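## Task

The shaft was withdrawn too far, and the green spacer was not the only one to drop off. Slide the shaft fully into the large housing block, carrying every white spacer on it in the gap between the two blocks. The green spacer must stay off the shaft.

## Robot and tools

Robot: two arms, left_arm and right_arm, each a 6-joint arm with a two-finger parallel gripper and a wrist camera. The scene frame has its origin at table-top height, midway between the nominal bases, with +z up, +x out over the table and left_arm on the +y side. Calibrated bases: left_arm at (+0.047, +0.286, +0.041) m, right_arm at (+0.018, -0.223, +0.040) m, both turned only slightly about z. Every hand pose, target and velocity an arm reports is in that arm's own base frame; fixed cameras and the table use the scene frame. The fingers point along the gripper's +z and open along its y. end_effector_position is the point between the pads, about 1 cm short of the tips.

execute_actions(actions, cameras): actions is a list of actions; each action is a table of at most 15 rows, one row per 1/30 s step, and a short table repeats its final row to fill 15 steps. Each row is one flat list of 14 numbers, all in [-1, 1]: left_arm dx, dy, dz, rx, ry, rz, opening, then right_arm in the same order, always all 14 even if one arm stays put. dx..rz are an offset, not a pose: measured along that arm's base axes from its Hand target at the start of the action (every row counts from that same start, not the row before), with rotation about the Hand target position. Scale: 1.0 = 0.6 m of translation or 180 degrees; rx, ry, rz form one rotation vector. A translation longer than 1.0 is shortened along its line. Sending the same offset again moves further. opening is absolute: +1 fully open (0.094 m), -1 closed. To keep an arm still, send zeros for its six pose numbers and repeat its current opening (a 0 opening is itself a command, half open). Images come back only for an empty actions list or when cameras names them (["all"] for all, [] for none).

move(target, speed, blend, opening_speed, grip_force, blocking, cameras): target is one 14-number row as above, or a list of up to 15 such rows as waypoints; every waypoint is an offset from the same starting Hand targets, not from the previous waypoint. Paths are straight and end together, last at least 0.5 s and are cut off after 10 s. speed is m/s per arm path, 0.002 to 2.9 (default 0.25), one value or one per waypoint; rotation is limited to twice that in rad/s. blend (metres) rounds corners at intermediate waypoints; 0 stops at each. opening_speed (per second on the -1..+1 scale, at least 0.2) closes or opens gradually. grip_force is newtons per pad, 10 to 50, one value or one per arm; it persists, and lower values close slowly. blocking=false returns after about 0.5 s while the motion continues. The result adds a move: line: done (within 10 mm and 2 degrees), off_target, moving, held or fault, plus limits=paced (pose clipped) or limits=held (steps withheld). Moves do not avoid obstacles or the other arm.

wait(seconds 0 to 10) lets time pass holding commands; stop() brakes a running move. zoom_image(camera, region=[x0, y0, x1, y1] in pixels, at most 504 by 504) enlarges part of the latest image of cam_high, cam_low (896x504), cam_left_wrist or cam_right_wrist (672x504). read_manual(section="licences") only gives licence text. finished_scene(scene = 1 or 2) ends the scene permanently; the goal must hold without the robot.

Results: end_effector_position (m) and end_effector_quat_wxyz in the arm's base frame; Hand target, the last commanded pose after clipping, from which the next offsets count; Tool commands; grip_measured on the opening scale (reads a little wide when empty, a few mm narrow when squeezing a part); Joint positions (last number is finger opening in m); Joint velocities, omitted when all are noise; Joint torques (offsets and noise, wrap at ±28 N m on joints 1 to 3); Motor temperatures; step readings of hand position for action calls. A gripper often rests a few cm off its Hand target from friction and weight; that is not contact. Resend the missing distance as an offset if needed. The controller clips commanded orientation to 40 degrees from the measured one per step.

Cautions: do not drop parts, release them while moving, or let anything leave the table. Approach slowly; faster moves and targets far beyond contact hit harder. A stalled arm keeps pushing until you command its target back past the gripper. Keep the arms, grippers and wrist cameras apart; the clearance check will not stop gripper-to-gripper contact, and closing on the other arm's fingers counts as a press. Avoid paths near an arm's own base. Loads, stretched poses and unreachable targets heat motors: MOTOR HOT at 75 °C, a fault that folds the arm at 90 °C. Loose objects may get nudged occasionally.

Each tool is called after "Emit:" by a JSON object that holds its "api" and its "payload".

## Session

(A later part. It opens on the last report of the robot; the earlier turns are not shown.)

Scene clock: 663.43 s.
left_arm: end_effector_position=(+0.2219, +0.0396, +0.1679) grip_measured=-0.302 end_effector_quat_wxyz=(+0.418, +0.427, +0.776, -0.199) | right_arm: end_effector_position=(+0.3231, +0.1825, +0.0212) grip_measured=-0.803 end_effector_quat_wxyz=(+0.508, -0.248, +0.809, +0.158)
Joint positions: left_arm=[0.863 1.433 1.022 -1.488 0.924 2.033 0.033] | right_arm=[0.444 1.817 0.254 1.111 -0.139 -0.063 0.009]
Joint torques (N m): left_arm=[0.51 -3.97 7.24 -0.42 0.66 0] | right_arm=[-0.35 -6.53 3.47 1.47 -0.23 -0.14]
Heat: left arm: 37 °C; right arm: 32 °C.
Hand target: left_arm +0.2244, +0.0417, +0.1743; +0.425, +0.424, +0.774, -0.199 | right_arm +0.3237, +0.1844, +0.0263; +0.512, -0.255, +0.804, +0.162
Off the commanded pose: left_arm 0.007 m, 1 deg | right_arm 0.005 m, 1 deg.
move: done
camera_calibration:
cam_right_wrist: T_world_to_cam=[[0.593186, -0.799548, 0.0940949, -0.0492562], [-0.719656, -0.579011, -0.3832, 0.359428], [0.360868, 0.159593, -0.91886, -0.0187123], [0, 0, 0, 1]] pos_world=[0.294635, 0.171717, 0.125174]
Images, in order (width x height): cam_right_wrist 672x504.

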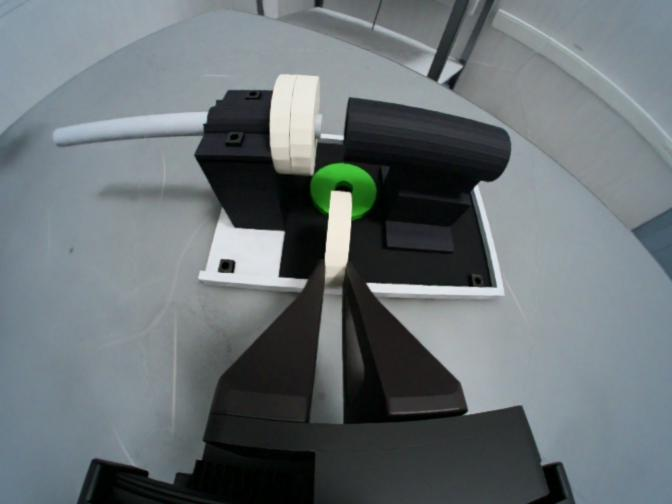

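Emit:
{"api": "move", "payload": {"target": [[0,0,0,0,0,0,-0.3, 0.002,-0.0027,0.055,0,0,0,-1]], "speed": 0.08, "cameras": ["cam_right_wrist"]}}

Emit:
{"api": "zoom_image", "payload": {"camera": "cam_right_wrist", "region": [220, 80, 460, 300]}}

Scene clock: 665.73 s.
left_arm: end_effector_position=(+0.2219, +0.0396, +0.1679) grip_measured=-0.302 end_effector_quat_wxyz=(+0.418, +0.427, +0.776, -0.199) | right_arm: end_effector_position=(+0.3206, +0.1801, +0.0502) grip_measured=-0.803 end_effector_quat_wxyz=(+0.503, -0.248, +0.813, +0.159)
Joint positions: left_arm=[0.863 1.433 1.022 -1.488 0.924 2.033 0.033] | right_arm=[0.437 1.58 0.274 0.84 -0.148 -0.065 0.009]
Joint torques (N m): left_arm=[0.44 -3.89 7.24 -0.4 0.69 0.04] | right_arm=[-0.53 -5.5 5.83 1.48 -0.21 -0.15]
Heat: left arm: 37 °C; right arm: 32 °C.
Hand target: left_arm +0.2244, +0.0417, +0.1743; +0.425, +0.424, +0.774, -0.199 | right_arm +0.3250, +0.1828, +0.0595; +0.512, -0.254, +0.804, +0.162
Off the commanded pose: left_arm 0.007 m, 1 deg | right_arm 0.010 m, 2 deg.
move: done
camera_calibration:
cam_right_wrist: T_world_to_cam=[[0.596015, -0.797935, 0.0898152, -0.0534024], [-0.72301, -0.581953, -0.372273, 0.368325], [0.349318, 0.156943, -0.923767, 0.0135778], [0, 0, 0, 1]] pos_world=[0.293388, 0.169605, 0.154457]
Images, in order (width x height): cam_right_wrist 672x504.

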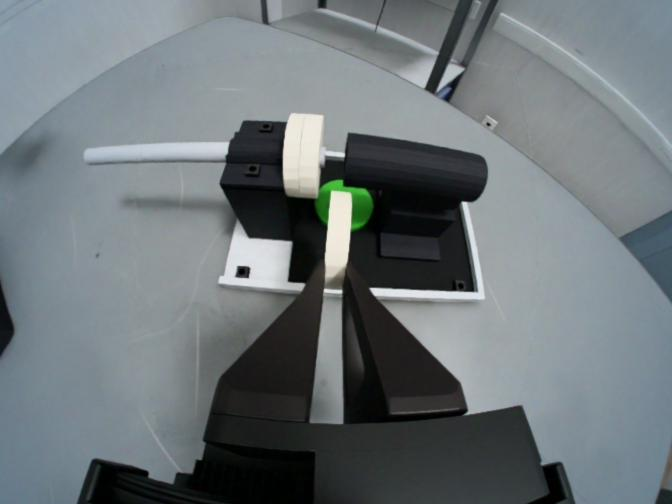

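Scaled by 2.100 from the camera's 672x504 image, which has a finer 960x720 frame.

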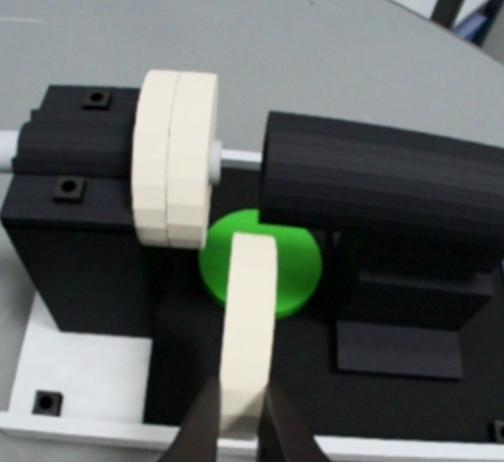

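Emit:
{"api": "move", "payload": {"target": [[0,0,0,0,0,0,-0.3, 0.0477,0.0336,0.003,0,0,0,-1]], "speed": 0.08, "cameras": ["cam_right_wrist"]}}

Emit:
{"api": "zoom_image", "payload": {"camera": "cam_right_wrist", "region": [240, 100, 440, 300]}}

Scene clock: 667.50 s.
left_arm: end_effector_position=(+0.2219, +0.0396, +0.1679) grip_measured=-0.302 end_effector_quat_wxyz=(+0.418, +0.427, +0.776, -0.199) | right_arm: end_effector_position=(+0.3368, +0.1920, +0.0390) grip_measured=-0.803 end_effector_quat_wxyz=(+0.476, -0.255, +0.827, +0.156)
Joint positions: left_arm=[0.863 1.433 1.022 -1.488 0.924 2.033 0.033] | right_arm=[0.448 1.66 0.383 0.748 -0.145 -0.065 0.009]
Joint torques (N m): left_arm=[0.54 -4.12 7.08 -0.41 0.69 0.05] | right_arm=[0.81 -4.66 7.79 2.09 -0.01 -0.04]
Heat: left arm: 37 °C; right arm: 32 °C.
Hand target: left_arm +0.2244, +0.0417, +0.1743; +0.425, +0.424, +0.774, -0.199 | right_arm +0.3535, +0.2029, +0.0611; +0.512, -0.254, +0.804, +0.162
Off the commanded pose: left_arm 0.007 m, 1 deg | right_arm 0.030 m, 5 deg.
move: off_target (right_arm)
camera_calibration:
cam_right_wrist: T_world_to_cam=[[0.608003, -0.790054, 0.0784035, -0.0575413], [-0.736936, -0.598337, -0.314513, 0.388491], [0.295394, 0.133446, -0.94601, 0.019321], [0, 0, 0, 1]] pos_world=[0.315571, 0.184409, 0.144974]
Images, in order (width x height): cam_right_wrist 672x504.

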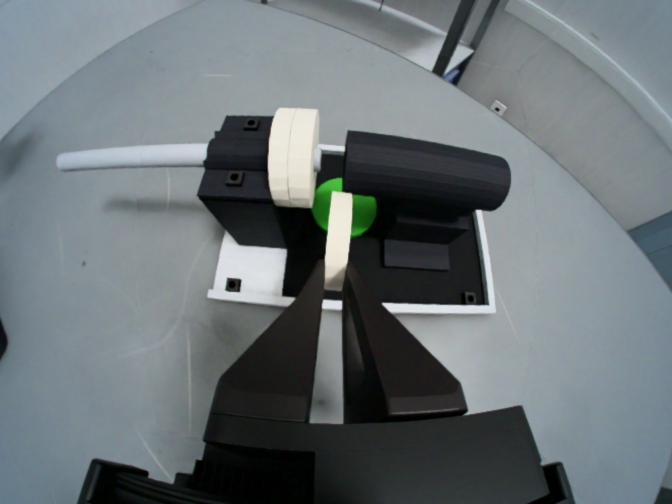

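Scaled by 2.520 from the camera's 672x504 image, which has a finer 960x720 frame.

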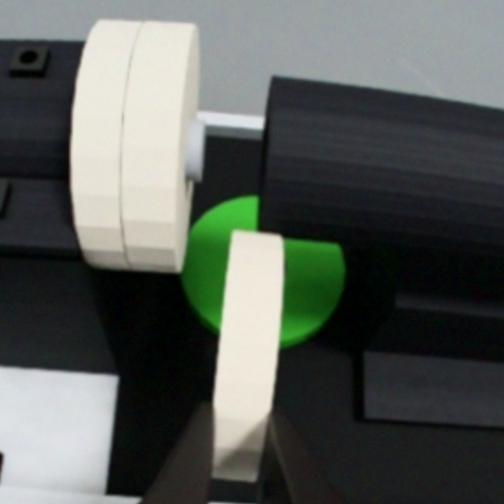

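Emit:
{"api": "move", "payload": {"target": [[0,0,0,0,0,0,-0.3, -0.0517,-0.0335,0.003,0,0,0,-1],[0,0,0,0,0,0,-0.3, -0.0027,0.0012,0.003,0,0,0,-1]], "speed": 0.06, "cameras": ["cam_right_wrist"]}}

Emit:
{"api": "zoom_image", "payload": {"camera": "cam_right_wrist", "region": [240, 100, 440, 300]}}

Scene clock: 670.23 s.
left_arm: end_effector_position=(+0.2219, +0.0396, +0.1679) grip_measured=-0.302 end_effector_quat_wxyz=(+0.418, +0.427, +0.776, -0.199) | right_arm: end_effector_position=(+0.3353, +0.1930, +0.0411) grip_measured=-0.803 end_effector_quat_wxyz=(+0.476, -0.256, +0.827, +0.156)
Joint positions: left_arm=[0.863 1.433 1.022 -1.488 0.924 2.033 0.033] | right_arm=[0.454 1.646 0.381 0.738 -0.141 -0.065 0.009]
Joint torques (N m): left_arm=[0.4 -3.89 7.15 -0.43 0.69 0.06] | right_arm=[0.8 -4.56 7.83 2.06 0 -0.02]
Heat: left arm: 37 °C; right arm: 33 °C.
Hand target: left_arm +0.2244, +0.0417, +0.1743; +0.425, +0.424, +0.774, -0.199 | right_arm +0.3519, +0.2037, +0.0630; +0.512, -0.254, +0.804, +0.162
Off the commanded pose: left_arm 0.007 m, 1 deg | right_arm 0.029 m, 5 deg.
move: off_target (right_arm)
camera_calibration:
cam_right_wrist: T_world_to_cam=[[0.609456, -0.788699, 0.0807266, -0.0569289], [-0.734989, -0.600239, -0.315443, 0.388346], [0.297245, 0.132915, -0.945505, 0.0210239], [0, 0, 0, 1]] pos_world=[0.313877, 0.185406, 0.146975]
Images, in order (width x height): cam_right_wrist 672x504.

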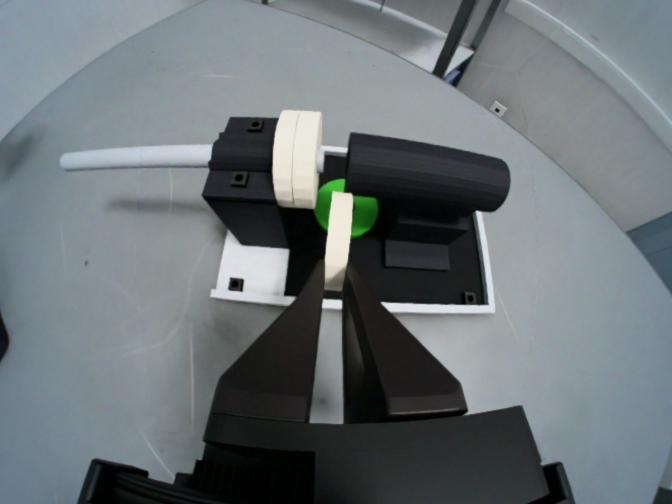

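Scaled by 2.520 from the camera's 672x504 image, which has a finer 960x720 frame.

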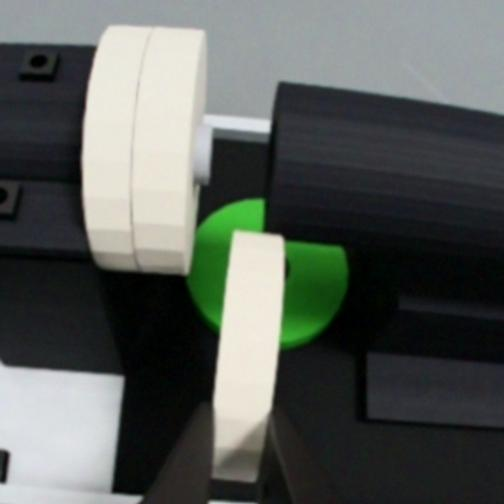

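Emit:
{"api": "move", "payload": {"target": [[0,0,0,0,0,0,-0.3, -0.0528,-0.0297,0.002,0,0,0,-1],[0,0,0,0,0,0,-0.3, -0.0038,0.005,0.002,0,0,0,-1]], "speed": 0.06, "cameras": ["cam_right_wrist"]}}

Emit:
{"api": "zoom_image", "payload": {"camera": "cam_right_wrist", "region": [240, 100, 440, 300]}}

Scene clock: 673.67 s.
left_arm: end_effector_position=(+0.2219, +0.0396, +0.1679) grip_measured=-0.302 end_effector_quat_wxyz=(+0.418, +0.427, +0.776, -0.199) | right_arm: end_effector_position=(+0.3449, +0.2031, +0.0605) grip_measured=-0.803 end_effector_quat_wxyz=(+0.506, -0.258, +0.807, +0.161)
Joint positions: left_arm=[0.863 1.433 1.022 -1.488 0.924 2.033 0.033] | right_arm=[0.471 1.642 0.406 0.78 -0.131 -0.065 0.009]
Joint torques (N m): left_arm=[0.46 -3.92 7.25 -0.41 0.66 0.05] | right_arm=[0.64 -4.25 6.16 1.71 0.06 0.04]
Heat: left arm: 37 °C; right arm: 34 °C.
Hand target: left_arm +0.2244, +0.0417, +0.1743; +0.425, +0.424, +0.774, -0.199 | right_arm +0.3497, +0.2066, +0.0642; +0.512, -0.254, +0.804, +0.162
Off the commanded pose: left_arm 0.007 m, 1 deg | right_arm 0.007 m, 1 deg.
move: done
camera_calibration:
cam_right_wrist: T_world_to_cam=[[0.609615, -0.786455, 0.099287, -0.0580753], [-0.707541, -0.596317, -0.3792, 0.40119], [0.35743, 0.160916, -0.919973, 0.00713945], [0, 0, 0, 1]] pos_world=[0.31671, 0.192414, 0.164465]
Images, in order (width x height): cam_right_wrist 672x504.

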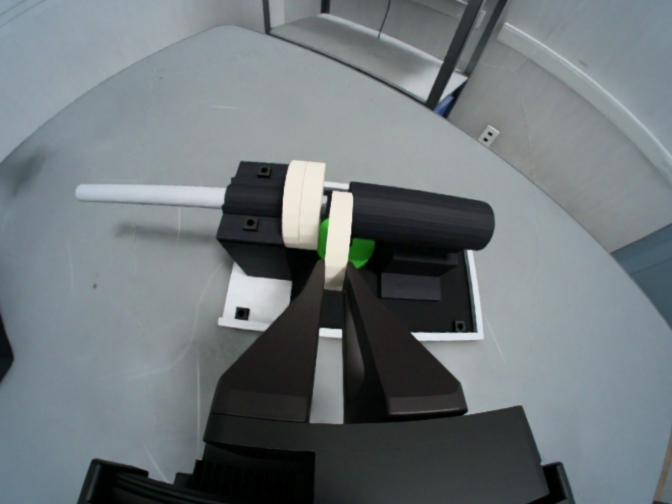

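Scaled by 2.520 from the camera's 672x504 image, which has a finer 960x720 frame.

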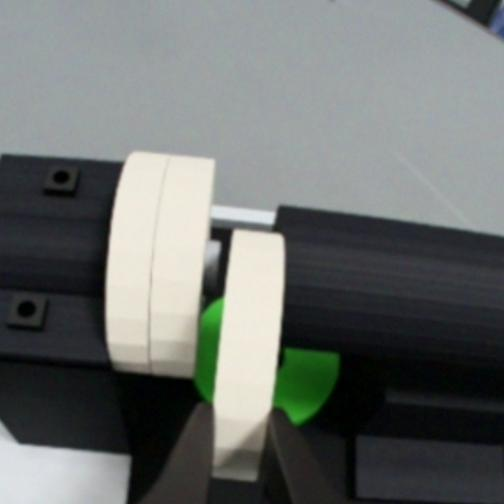

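Emit:
{"api": "move", "payload": {"target": [[0,0,0,0,0,0,-0.3, 0.0272,0.0192,-0.01,0,0,0,-1]], "speed": 0.05, "cameras": ["cam_right_wrist","cam_low","cam_high"]}}

Emit:
{"api": "zoom_image", "payload": {"camera": "cam_right_wrist", "region": [240, 100, 440, 300]}}

Emit:
{"api": "zoom_image", "payload": {"camera": "cam_low", "region": [375, 235, 425, 285]}}

Emit:
{"api": "zoom_image", "payload": {"camera": "cam_high", "region": [425, 215, 475, 265]}}

Scene clock: 675.73 s.
left_arm: end_effector_position=(+0.2219, +0.0396, +0.1679) grip_measured=-0.302 end_effector_quat_wxyz=(+0.418, +0.427, +0.776, -0.199) | right_arm: end_effector_position=(+0.3604, +0.2138, +0.0536) grip_measured=-0.803 end_effector_quat_wxyz=(+0.504, -0.259, +0.809, +0.160)
Joint positions: left_arm=[0.863 1.433 1.022 -1.488 0.924 2.033 0.033] | right_arm=[0.481 1.733 0.475 0.797 -0.121 -0.063 0.009]
Joint torques (N m): left_arm=[0.46 -3.89 7.27 -0.44 0.66 0.05] | right_arm=[0.65 -4.82 6.23 1.79 0.08 0.05]
Heat: left arm: 37 °C; right arm: 34 °C.
Hand target: left_arm +0.2244, +0.0417, +0.1743; +0.425, +0.424, +0.774, -0.199 | right_arm +0.3660, +0.2181, +0.0582; +0.512, -0.254, +0.804, +0.162
Off the commanded pose: left_arm 0.007 m, 1 deg | right_arm 0.008 m, 1 deg.
move: done
camera_calibration:
cam_right_wrist: T_world_to_cam=[[0.610454, -0.785703, 0.100081, -0.0587923], [-0.708674, -0.598246, -0.374009, 0.416435], [0.353733, 0.157391, -0.922009, -0.00420613], [0, 0, 0, 1]] pos_world=[0.332495, 0.2036, 0.157756]
Images, in order (width x height): cam_high 896x504, cam_low 896x504, cam_right_wrist 672x504.

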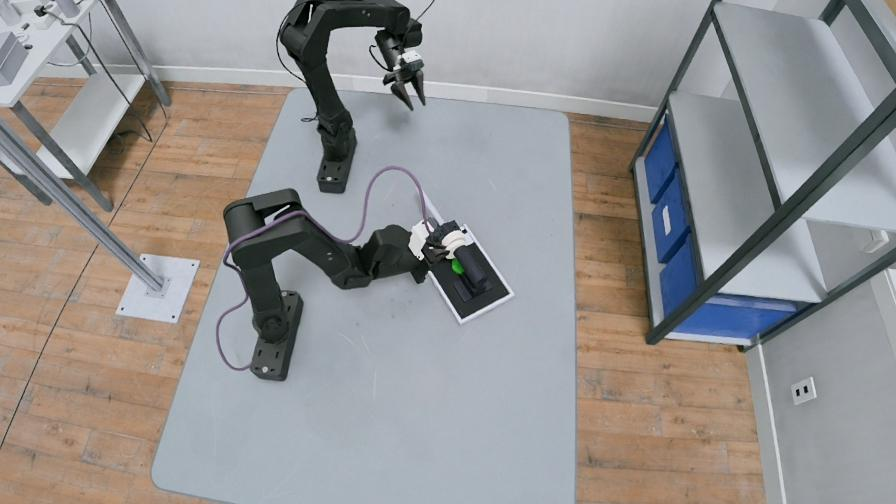

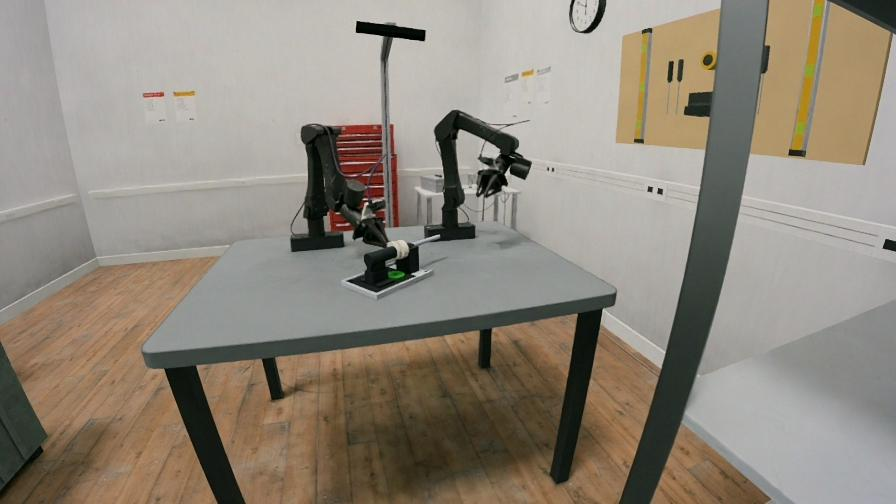

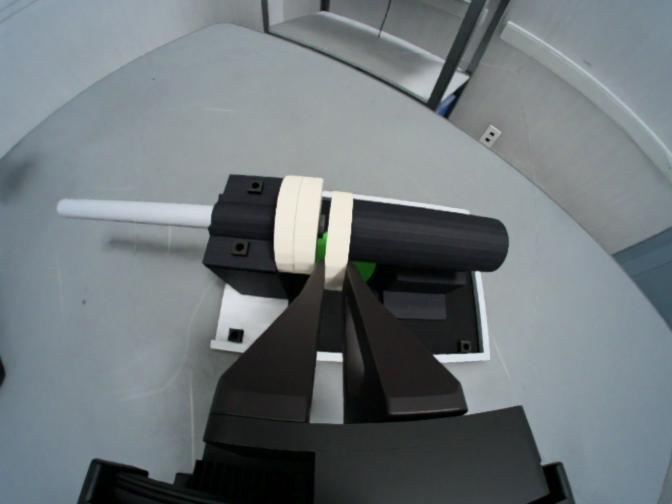

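Scaled by 2.520 from the camera's 672x504 image, which has a finer 960x720 frame.

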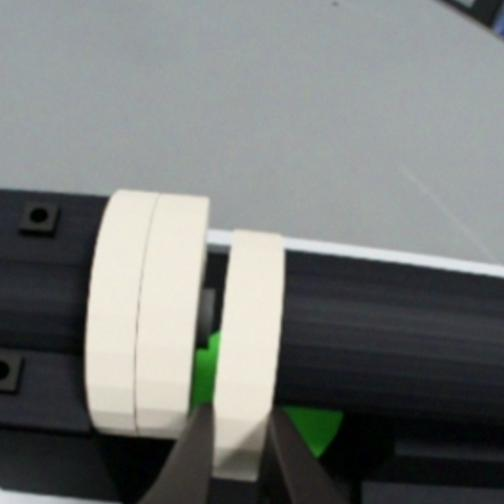

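Scaled by 10.080 from the camera's 896x504 image, which has a finer 1280x720 frame.

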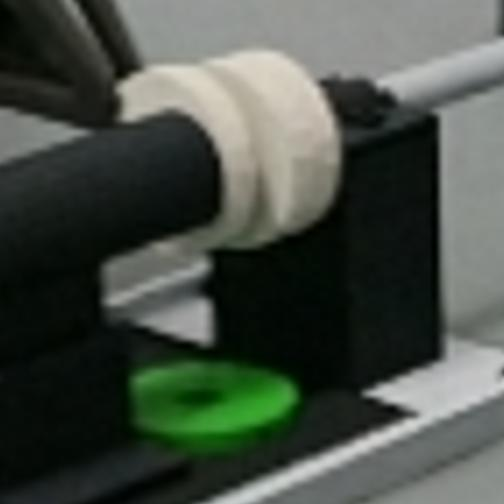

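Scaled by 10.080 from the camera's 896x504 image, which has a finer 1280x720 frame.

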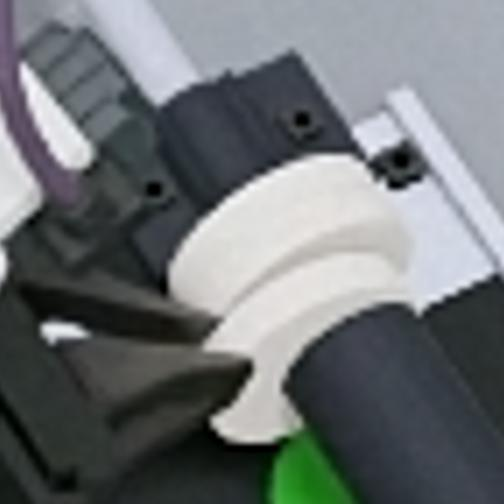

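Emit:
{"api": "move", "payload": {"target": [[0,0,0,0,0,0,-0.3, 0.0061,0.0043,0,0,0,0,-1]], "speed": 0.03, "cameras": ["cam_right_wrist","cam_low","cam_high"]}}

Emit:
{"api": "zoom_image", "payload": {"camera": "cam_right_wrist", "region": [240, 150, 390, 300]}}

Emit:
{"api": "zoom_image", "payload": {"camera": "cam_low", "region": [375, 235, 425, 285]}}

Emit:
{"api": "zoom_image", "payload": {"camera": "cam_high", "region": [425, 215, 475, 265]}}

Scene clock: 677.93 s.
left_arm: end_effector_position=(+0.2219, +0.0396, +0.1679) grip_measured=-0.302 end_effector_quat_wxyz=(+0.418, +0.427, +0.776, -0.199) | right_arm: end_effector_position=(+0.3648, +0.2159, +0.0548) grip_measured=-0.803 end_effector_quat_wxyz=(+0.506, -0.258, +0.808, +0.160)
Joint positions: left_arm=[0.863 1.433 1.022 -1.488 0.924 2.033 0.033] | right_arm=[0.481 1.746 0.493 0.797 -0.12 -0.062 0.009]
Joint torques (N m): left_arm=[0.42 -4 7.21 -0.4 0.67 0.07] | right_arm=[0.85 -4.9 6.28 1.71 0.06 0.06]
Heat: left arm: 37 °C; right arm: 34 °C.
Hand target: left_arm +0.2244, +0.0417, +0.1743; +0.425, +0.424, +0.774, -0.199 | right_arm +0.3696, +0.2206, +0.0581; +0.512, -0.254, +0.804, +0.162
Off the commanded pose: left_arm 0.007 m, 1 deg | right_arm 0.008 m, 1 deg.
move: done
camera_calibration:
cam_right_wrist: T_world_to_cam=[[0.608856, -0.786894, 0.100463, -0.0591239], [-0.708035, -0.596164, -0.378517, 0.420873], [0.357745, 0.159331, -0.920126, -0.00704627], [0, 0, 0, 1]] pos_world=[0.336511, 0.205508, 0.158764]
Images, in order (width x height): cam_high 896x504, cam_low 896x504, cam_right_wrist 672x504.

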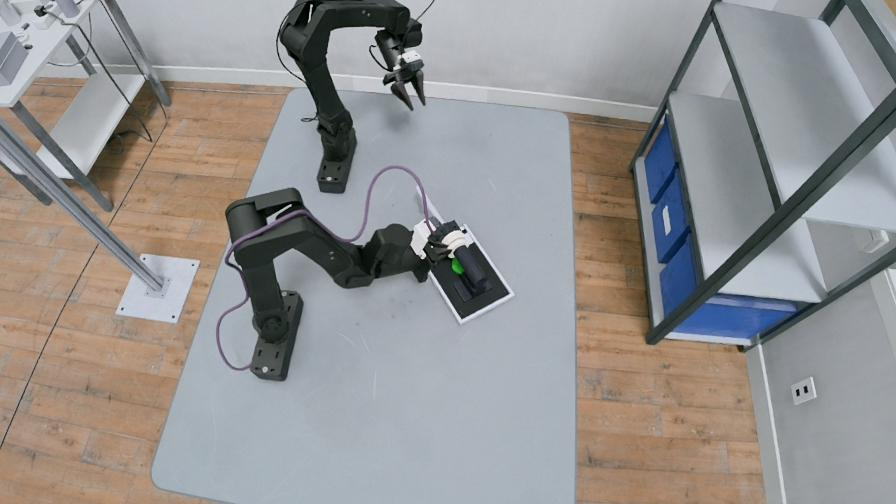

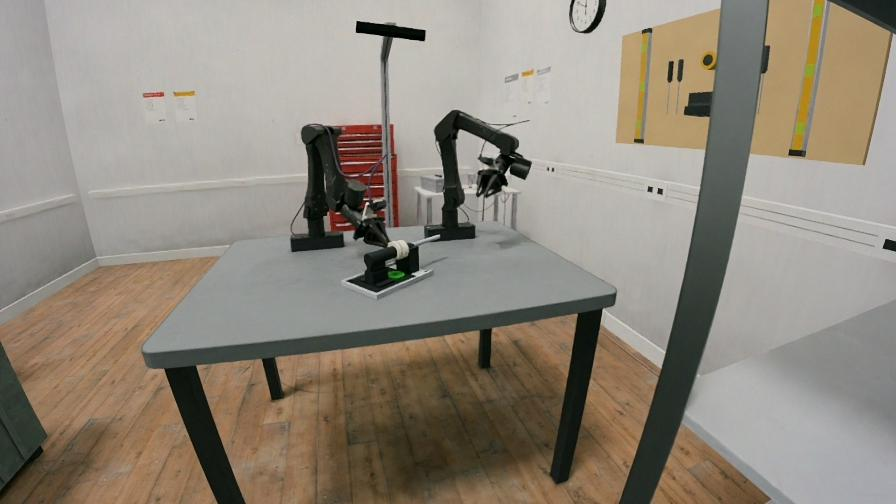

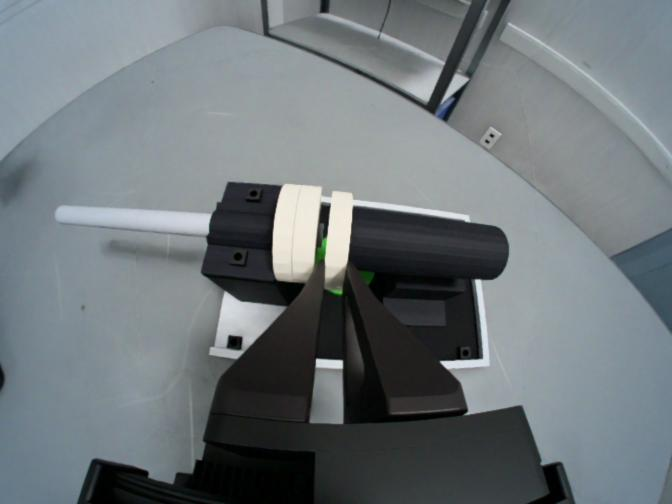

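Scaled by 3.360 from the camera's 672x504 image, which has a finer 960x720 frame.

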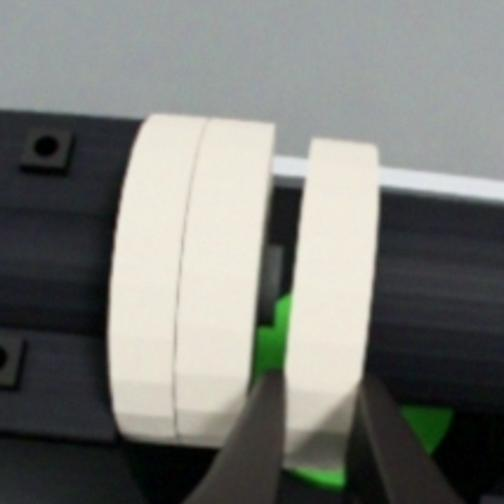

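Scaled by 10.080 from the camera's 896x504 image, which has a finer 1280x720 frame.

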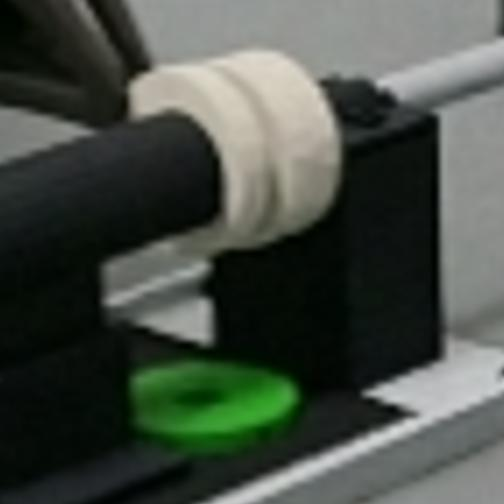

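Scaled by 10.080 from the camera's 896x504 image, which has a finer 1280x720 frame.

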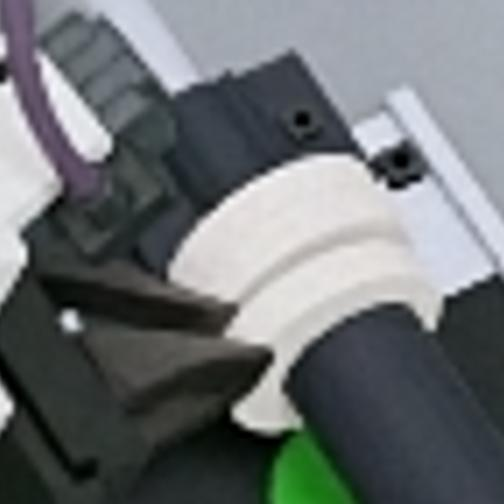

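Emit:
{"api": "move", "payload": {"target": [[0,0,0,0,0,0,-0.3, 0.0045,0.0032,-0.0035,0,0,0,-1]], "speed": 0.02, "cameras": ["cam_right_wrist"]}}

Emit:
{"api": "zoom_image", "payload": {"camera": "cam_right_wrist", "region": [240, 150, 390, 300]}}

Scene clock: 679.70 s.
left_arm: end_effector_position=(+0.2219, +0.0396, +0.1679) grip_measured=-0.302 end_effector_quat_wxyz=(+0.418, +0.427, +0.776, -0.199) | right_arm: end_effector_position=(+0.3667, +0.2181, +0.0517) grip_measured=-0.803 end_effector_quat_wxyz=(+0.504, -0.258, +0.809, +0.160)
Joint positions: left_arm=[0.863 1.433 1.022 -1.488 0.924 2.033 0.033] | right_arm=[0.485 1.765 0.504 0.801 -0.118 -0.061 0.009]
Joint torques (N m): left_arm=[0.65 -3.93 7.15 -0.42 0.7 0.06] | right_arm=[0.68 -5.01 6.26 1.75 0.07 0.05]
Heat: left arm: 37 °C; right arm: 34 °C.
Hand target: left_arm +0.2244, +0.0417, +0.1743; +0.425, +0.424, +0.774, -0.199 | right_arm +0.3723, +0.2226, +0.0561; +0.512, -0.254, +0.804, +0.162
Off the commanded pose: left_arm 0.007 m, 1 deg | right_arm 0.008 m, 1 deg.
move: done
camera_calibration:
cam_right_wrist: T_world_to_cam=[[0.610042, -0.786034, 0.0999977, -0.0589099], [-0.708929, -0.59781, -0.374223, 0.422863], [0.353931, 0.1574, -0.921931, -0.00898004], [0, 0, 0, 1]] pos_world=[0.338896, 0.2079, 0.155857]
Images, in order (width x height): cam_right_wrist 672x504.

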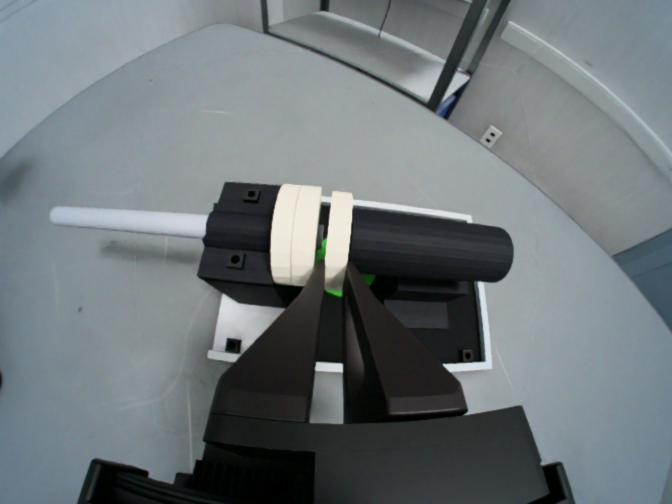

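Scaled by 3.360 from the camera's 672x504 image, which has a finer 960x720 frame.

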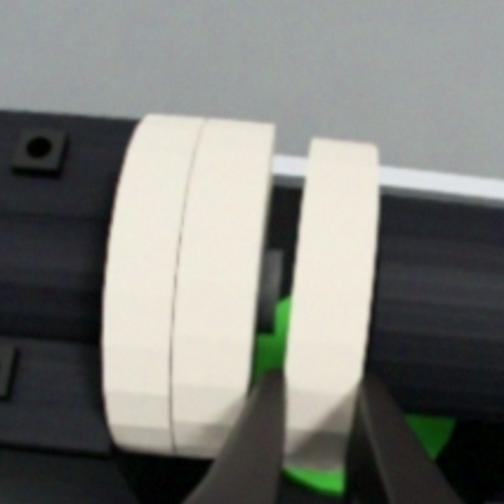

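Emit:
{"api": "move", "payload": {"target": [[0,0,0,0,0,0,-0.3, 0.0018,0.0012,0.0035,0,0,0,-1]], "speed": 0.01, "cameras": ["cam_right_wrist"]}}

Emit:
{"api": "zoom_image", "payload": {"camera": "cam_right_wrist", "region": [240, 150, 390, 300]}}

Scene clock: 681.07 s.
left_arm: end_effector_position=(+0.2219, +0.0396, +0.1679) grip_measured=-0.302 end_effector_quat_wxyz=(+0.418, +0.427, +0.776, -0.199) | right_arm: end_effector_position=(+0.3691, +0.2193, +0.0548) grip_measured=-0.803 end_effector_quat_wxyz=(+0.508, -0.258, +0.806, +0.160)
Joint positions: left_arm=[0.863 1.433 1.022 -1.488 0.924 2.033 0.033] | right_arm=[0.485 1.765 0.512 0.801 -0.117 -0.061 0.009]
Joint torques (N m): left_arm=[0.36 -3.96 7.17 -0.42 0.68 0.06] | right_arm=[0.72 -5.45 6.27 1.62 0.05 0.06]
Heat: left arm: 37 °C; right arm: 34 °C.
Hand target: left_arm +0.2244, +0.0417, +0.1743; +0.425, +0.424, +0.774, -0.199 | right_arm +0.3735, +0.2233, +0.0583; +0.512, -0.254, +0.804, +0.162
Off the commanded pose: left_arm 0.007 m, 1 deg | right_arm 0.007 m, 1 deg.
move: done
camera_calibration:
cam_right_wrist: T_world_to_cam=[[0.608994, -0.786635, 0.101648, -0.0593318], [-0.706165, -0.596075, -0.382134, 0.42534], [0.36119, 0.160936, -0.9185, -0.0108853], [0, 0, 0, 1]] pos_world=[0.340425, 0.208614, 0.15857]
Images, in order (width x height): cam_right_wrist 672x504.

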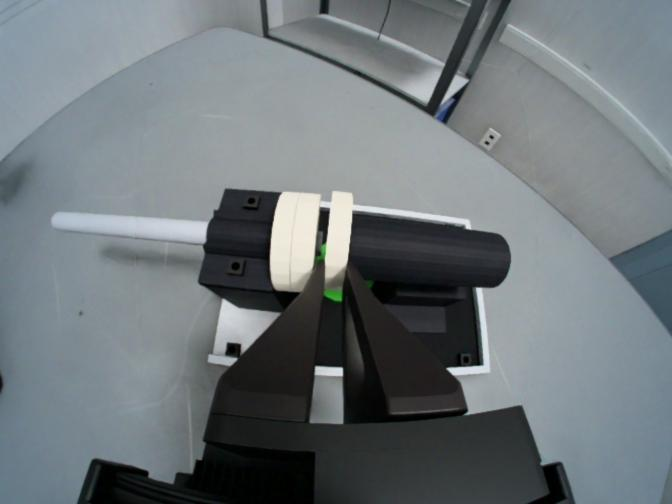

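Scaled by 3.360 from the camera's 672x504 image, which has a finer 960x720 frame.

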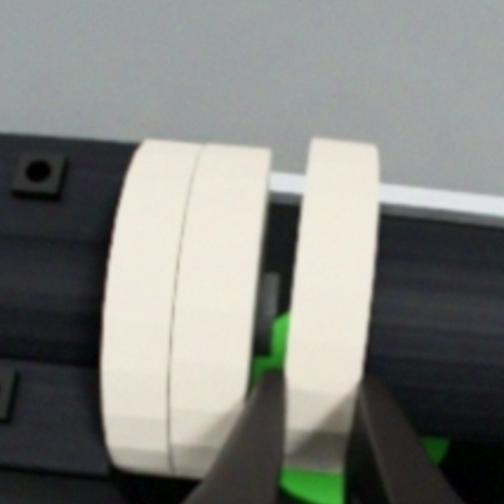

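Emit:
{"api": "move", "payload": {"target": [[0,0,0,0,0,0,-0.3, -0.0036,-0.0024,-0.0022,0,0,0,-1]], "speed": 0.01}}

Scene clock: 682.23 s.
left_arm: end_effector_position=(+0.2219, +0.0396, +0.1679) grip_measured=-0.302 end_effector_quat_wxyz=(+0.418, +0.427, +0.776, -0.199) | right_arm: end_effector_position=(+0.3691, +0.2193, +0.0548) grip_measured=-0.803 end_effector_quat_wxyz=(+0.508, -0.258, +0.806, +0.160)
Joint positions: left_arm=[0.863 1.433 1.022 -1.488 0.924 2.033 0.033] | right_arm=[0.485 1.765 0.512 0.801 -0.117 -0.061 0.009]
Joint torques (N m): left_arm=[0.47 -3.96 7.06 -0.44 0.71 0.05] | right_arm=[0.62 -5.52 5.29 1.72 0.05 0.05]
Heat: left arm: 37 °C; right arm: 34 °C.
Hand target: left_arm +0.2244, +0.0417, +0.1743; +0.425, +0.424, +0.774, -0.199 | right_arm +0.3713, +0.2219, +0.0570; +0.512, -0.254, +0.804, +0.162
Off the commanded pose: left_arm 0.007 m, 1 deg | right_arm 0.004 m, 1 deg.
move: done

Emit:
{"api": "move", "payload": {"target": [[0,0,0,0,0,0,-0.3, -0.0036,-0.0024,-0.0015,0,0,0,-1]], "speed": 0.01}}

Emit:
{"api": "move", "payload": {"target": [[0,0,0,0,0,0,-0.3, -0.0024,-0.0016,-0.0015,0,0,0,-1]], "speed": 0.01}}

Scene clock: 683.20 s.
left_arm: end_effector_position=(+0.2219, +0.0396, +0.1679) grip_measured=-0.302 end_effector_quat_wxyz=(+0.418, +0.427, +0.776, -0.199) | right_arm: end_effector_position=(+0.3695, +0.2195, +0.0557) grip_measured=-0.803 end_effector_quat_wxyz=(+0.509, -0.258, +0.805, +0.160)
Joint positions: left_arm=[0.863 1.433 1.022 -1.488 0.924 2.033 0.033] | right_arm=[0.485 1.765 0.512 0.806 -0.117 -0.061 0.009]
Joint torques (N m): left_arm=[0.47 -3.92 7.15 -0.41 0.63 0.05] | right_arm=[0.53 -5.76 4.36 1.79 0.03 0.05]
Heat: left arm: 37 °C; right arm: 34 °C.
Hand target: left_arm +0.2244, +0.0417, +0.1743; +0.425, +0.424, +0.774, -0.199 | right_arm +0.3692, +0.2204, +0.0561; +0.512, -0.254, +0.804, +0.162
Off the commanded pose: left_arm 0.007 m, 1 deg | right_arm 0.001 m, 1 deg.
move: done

Scene clock: 683.90 s.
left_arm: end_effector_position=(+0.2219, +0.0396, +0.1679) grip_measured=-0.302 end_effector_quat_wxyz=(+0.418, +0.427, +0.776, -0.199) | right_arm: end_effector_position=(+0.3702, +0.2199, +0.0573) grip_measured=-0.803 end_effector_quat_wxyz=(+0.512, -0.257, +0.803, +0.161)
Joint positions: left_arm=[0.863 1.433 1.022 -1.488 0.924 2.033 0.033] | right_arm=[0.485 1.765 0.512 0.812 -0.117 -0.061 0.009]
Joint torques (N m): left_arm=[0.62 -3.84 7.06 -0.44 0.66 0.04] | right_arm=[0.49 -5.81 3.75 1.74 0.03 0.04]
Heat: left arm: 37 °C; right arm: 34 °C.
Hand target: left_arm +0.2244, +0.0417, +0.1743; +0.425, +0.424, +0.774, -0.199 | right_arm +0.3677, +0.2195, +0.0551; +0.512, -0.254, +0.804, +0.162
Off the commanded pose: left_arm 0.007 m, 1 deg | right_arm 0.003 m, 0 deg.
move: done

Emit:
{"api": "move", "payload": {"target": [[0,0,0,0,0,0,-0.3, -0.013,-0.0093,0.005,0,0,0,-1],[0,0,0,0,0,0,-0.3, 0.0072,0.0057,0.0048,0,0,0,-1]], "speed": 0.03, "cameras": ["cam_right_wrist"]}}

Emit:
{"api": "zoom_image", "payload": {"camera": "cam_right_wrist", "region": [240, 150, 390, 300]}}

Scene clock: 688.10 s.
left_arm: end_effector_position=(+0.2219, +0.0396, +0.1679) grip_measured=-0.302 end_effector_quat_wxyz=(+0.418, +0.427, +0.776, -0.199) | right_arm: end_effector_position=(+0.3695, +0.2193, +0.0591) grip_measured=-0.803 end_effector_quat_wxyz=(+0.514, -0.257, +0.802, +0.161)
Joint positions: left_arm=[0.863 1.433 1.022 -1.488 0.924 2.033 0.033] | right_arm=[0.485 1.757 0.507 0.814 -0.116 -0.06 0.009]
Joint torques (N m): left_arm=[0.61 -3.89 7.19 -0.43 0.66 0.06] | right_arm=[0.83 -5.03 6.16 1.55 0.06 0.06]
Heat: left arm: 36 °C; right arm: 34 °C.
Hand target: left_arm +0.2244, +0.0417, +0.1743; +0.425, +0.424, +0.774, -0.199 | right_arm +0.3720, +0.2228, +0.0579; +0.512, -0.254, +0.804, +0.162
Off the commanded pose: left_arm 0.007 m, 1 deg | right_arm 0.005 m, 0 deg.
move: done
camera_calibration:
cam_right_wrist: T_world_to_cam=[[0.606605, -0.788111, 0.104462, -0.0589631], [-0.701505, -0.592447, -0.396104, 0.42563], [0.374061, 0.166998, -0.912244, -0.0134397], [0, 0, 0, 1]] pos_world=[0.339376, 0.207938, 0.162493]
Images, in order (width x height): cam_right_wrist 672x504.

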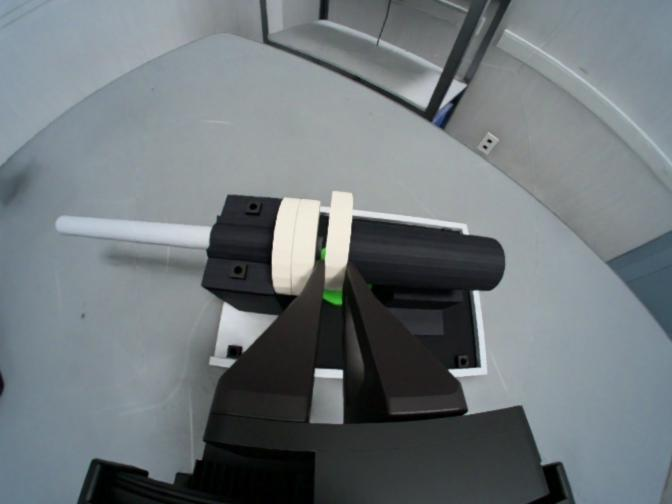

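Scaled by 3.360 from the camera's 672x504 image, which has a finer 960x720 frame.

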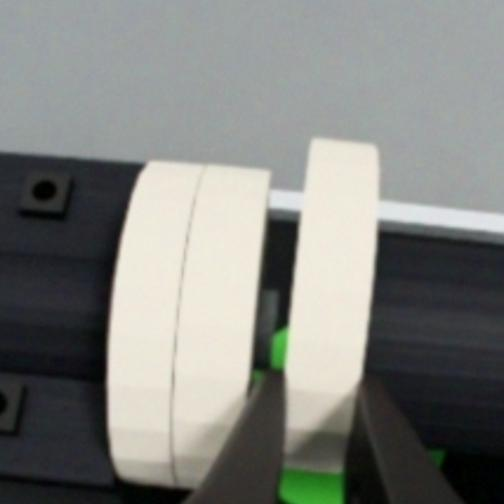

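Emit:
{"api": "move", "payload": {"target": [[0,0,0,0,0,0,-0.3, -0.001,-0.001,-0.01,0,0,0,-1]], "speed": 0.015}}

Emit:
{"api": "move", "payload": {"target": [[0,0,0,0,0,0,-0.3, 0,0,-0.003,0,0,0,-1]], "speed": 0.01}}

Scene clock: 689.37 s.
left_arm: end_effector_position=(+0.2219, +0.0396, +0.1679) grip_measured=-0.302 end_effector_quat_wxyz=(+0.418, +0.427, +0.776, -0.199) | right_arm: end_effector_position=(+0.3691, +0.2191, +0.0512) grip_measured=-0.803 end_effector_quat_wxyz=(+0.508, -0.257, +0.806, +0.160)
Joint positions: left_arm=[0.863 1.433 1.022 -1.488 0.924 2.033 0.033] | right_arm=[0.485 1.782 0.507 0.825 -0.116 -0.06 0.009]
Joint torques (N m): left_arm=[0.51 -4.03 7.05 -0.45 0.69 0.07] | right_arm=[0.76 -5.12 5.3 1.77 0.04 0.05]
Heat: left arm: 36 °C; right arm: 34 °C.
Hand target: left_arm +0.2244, +0.0417, +0.1743; +0.425, +0.424, +0.774, -0.199 | right_arm +0.3714, +0.2222, +0.0519; +0.512, -0.254, +0.804, +0.162
Off the commanded pose: left_arm 0.007 m, 1 deg | right_arm 0.004 m, 1 deg.
move: done

Scene clock: 690.17 s.
left_arm: end_effector_position=(+0.2219, +0.0396, +0.1679) grip_measured=-0.302 end_effector_quat_wxyz=(+0.418, +0.427, +0.776, -0.199) | right_arm: end_effector_position=(+0.3696, +0.2193, +0.0501) grip_measured=-0.803 end_effector_quat_wxyz=(+0.509, -0.257, +0.806, +0.160)
Joint positions: left_arm=[0.863 1.433 1.022 -1.488 0.924 2.033 0.033] | right_arm=[0.485 1.791 0.507 0.836 -0.116 -0.06 0.009]
Joint torques (N m): left_arm=[0.44 -3.86 7.21 -0.41 0.67 0.06] | right_arm=[0.77 -5.14 5.15 1.73 0.04 0.05]
Motor temperatures (°C): left_arm=[23 27 29 36 25 26 26] | right_arm=[27 30 27 35 27 26 25]
Heat: left arm: 36 °C; right arm: 35 °C.
Hand target: left_arm +0.2244, +0.0417, +0.1743; +0.425, +0.424, +0.774, -0.199 | right_arm +0.3714, +0.2222, +0.0500; +0.512, -0.254, +0.804, +0.162
Off the commanded pose: left_arm 0.007 m, 1 deg | right_arm 0.003 m, 1 deg.
move: done

Emit:
{"api": "move", "payload": {"target": [[0,0,0,0,0,0,-0.3, -0.0035,-0.0025,0.010,0,0,0,-1]], "speed": 0.01}}

Emit:
{"api": "move", "payload": {"target": [[0,0,0,0,0,0,-0.3, 0,0,0.002,0,0,0,-1]], "speed": 0.01}}

Scene clock: 691.57 s.
left_arm: end_effector_position=(+0.2219, +0.0396, +0.1679) grip_measured=-0.302 end_effector_quat_wxyz=(+0.418, +0.427, +0.776, -0.199) | right_arm: end_effector_position=(+0.3691, +0.2191, +0.0490) grip_measured=-0.803 end_effector_quat_wxyz=(+0.507, -0.257, +0.807, +0.160)
Joint positions: left_arm=[0.863 1.433 1.022 -1.488 0.924 2.033 0.033] | right_arm=[0.485 1.791 0.507 0.831 -0.116 -0.06 0.009]
Joint torques (N m): left_arm=[0.59 -4.03 7.16 -0.43 0.66 0.05] | right_arm=[0.62 -7.77 4.7 1.51 0.03 0.05]
Heat: left arm: 36 °C; right arm: 35 °C.
Hand target: left_arm +0.2244, +0.0417, +0.1743; +0.425, +0.424, +0.774, -0.199 | right_arm +0.3693, +0.2207, +0.0561; +0.512, -0.254, +0.804, +0.162
Off the commanded pose: left_arm 0.007 m, 1 deg | right_arm 0.007 m, 1 deg.
move: done

Scene clock: 692.33 s.
left_arm: end_effector_position=(+0.2219, +0.0396, +0.1679) grip_measured=-0.302 end_effector_quat_wxyz=(+0.418, +0.427, +0.776, -0.199) | right_arm: end_effector_position=(+0.3687, +0.2189, +0.0493) grip_measured=-0.803 end_effector_quat_wxyz=(+0.506, -0.258, +0.808, +0.159)
Joint positions: left_arm=[0.863 1.433 1.022 -1.488 0.924 2.033 0.033] | right_arm=[0.485 1.786 0.507 0.824 -0.116 -0.06 0.009]
Joint torques (N m): left_arm=[0.55 -3.95 7.17 -0.41 0.72 0.04] | right_arm=[0.62 -7.82 4.82 1.48 0.03 0.05]
Heat: left arm: 36 °C; right arm: 35 °C.
Hand target: left_arm +0.2244, +0.0417, +0.1743; +0.425, +0.424, +0.774, -0.199 | right_arm +0.3693, +0.2207, +0.0573; +0.512, -0.254, +0.804, +0.162
Off the commanded pose: left_arm 0.007 m, 1 deg | right_arm 0.008 m, 1 deg.
move: done

Emit:
{"api": "move", "payload": {"target": [[0,0,0,0,0,0,-0.3, -0.001,-0.0007,0.007,0,0,0,-1]], "speed": 0.01, "cameras": ["cam_right_wrist"]}}

Emit:
{"api": "zoom_image", "payload": {"camera": "cam_right_wrist", "region": [240, 150, 390, 300]}}

Scene clock: 693.60 s.
left_arm: end_effector_position=(+0.2219, +0.0396, +0.1679) grip_measured=-0.302 end_effector_quat_wxyz=(+0.418, +0.427, +0.776, -0.199) | right_arm: end_effector_position=(+0.3678, +0.2184, +0.0530) grip_measured=-0.803 end_effector_quat_wxyz=(+0.505, -0.258, +0.808, +0.159)
Joint positions: left_arm=[0.863 1.433 1.022 -1.488 0.924 2.033 0.033] | right_arm=[0.485 1.764 0.507 0.8 -0.116 -0.06 0.009]
Joint torques (N m): left_arm=[0.5 -3.84 7.2 -0.44 0.69 0.05] | right_arm=[0.59 -7.72 5 1.52 0.03 0.04]
Heat: left arm: 36 °C; right arm: 35 °C.
Hand target: left_arm +0.2244, +0.0417, +0.1743; +0.425, +0.424, +0.774, -0.199 | right_arm +0.3687, +0.2203, +0.0615; +0.512, -0.254, +0.804, +0.162
Off the commanded pose: left_arm 0.007 m, 1 deg | right_arm 0.009 m, 1 deg.
move: done
camera_calibration:
cam_right_wrist: T_world_to_cam=[[0.608547, -0.787078, 0.100891, -0.0587387], [-0.708673, -0.596271, -0.377152, 0.423863], [0.357007, 0.158016, -0.920639, -0.00947784], [0, 0, 0, 1]] pos_world=[0.339509, 0.208003, 0.157061]
Images, in order (width x height): cam_right_wrist 672x504.

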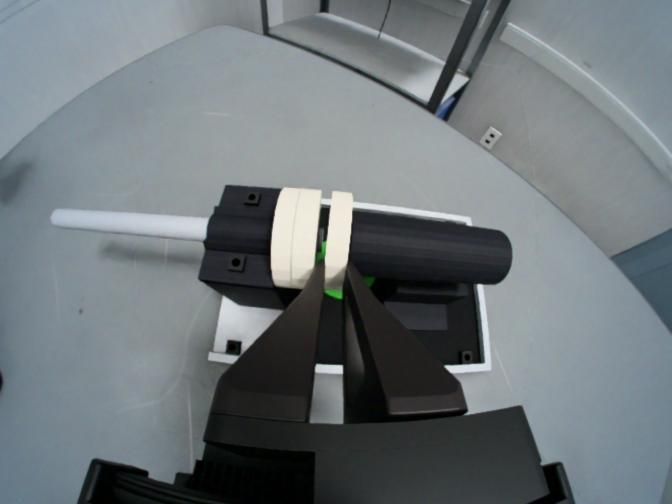

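Scaled by 3.360 from the camera's 672x504 image, which has a finer 960x720 frame.

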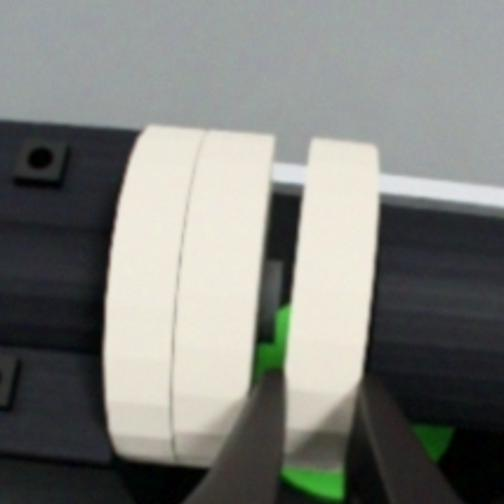

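Emit:
{"api": "move", "payload": {"target": [[0,0,0,0,0,0,-0.3, 0,0,0.0015,0,0,0,-1]], "speed": 0.01}}

Scene clock: 694.80 s.
left_arm: end_effector_position=(+0.2219, +0.0396, +0.1679) grip_measured=-0.302 end_effector_quat_wxyz=(+0.418, +0.427, +0.776, -0.199) | right_arm: end_effector_position=(+0.3674, +0.2182, +0.0535) grip_measured=-0.803 end_effector_quat_wxyz=(+0.505, -0.258, +0.808, +0.159)
Joint positions: left_arm=[0.863 1.433 1.022 -1.488 0.924 2.033 0.033] | right_arm=[0.485 1.76 0.507 0.795 -0.116 -0.06 0.009]
Joint torques (N m): left_arm=[0.59 -4.03 7.24 -0.42 0.67 0.05] | right_arm=[0.58 -7.72 5.14 1.52 0.03 0.05]
Heat: left arm: 36 °C; right arm: 35 °C.
Hand target: left_arm +0.2244, +0.0417, +0.1743; +0.425, +0.424, +0.774, -0.199 | right_arm +0.3687, +0.2203, +0.0624; +0.512, -0.254, +0.804, +0.162
Off the commanded pose: left_arm 0.007 m, 1 deg | right_arm 0.009 m, 1 deg.
move: done


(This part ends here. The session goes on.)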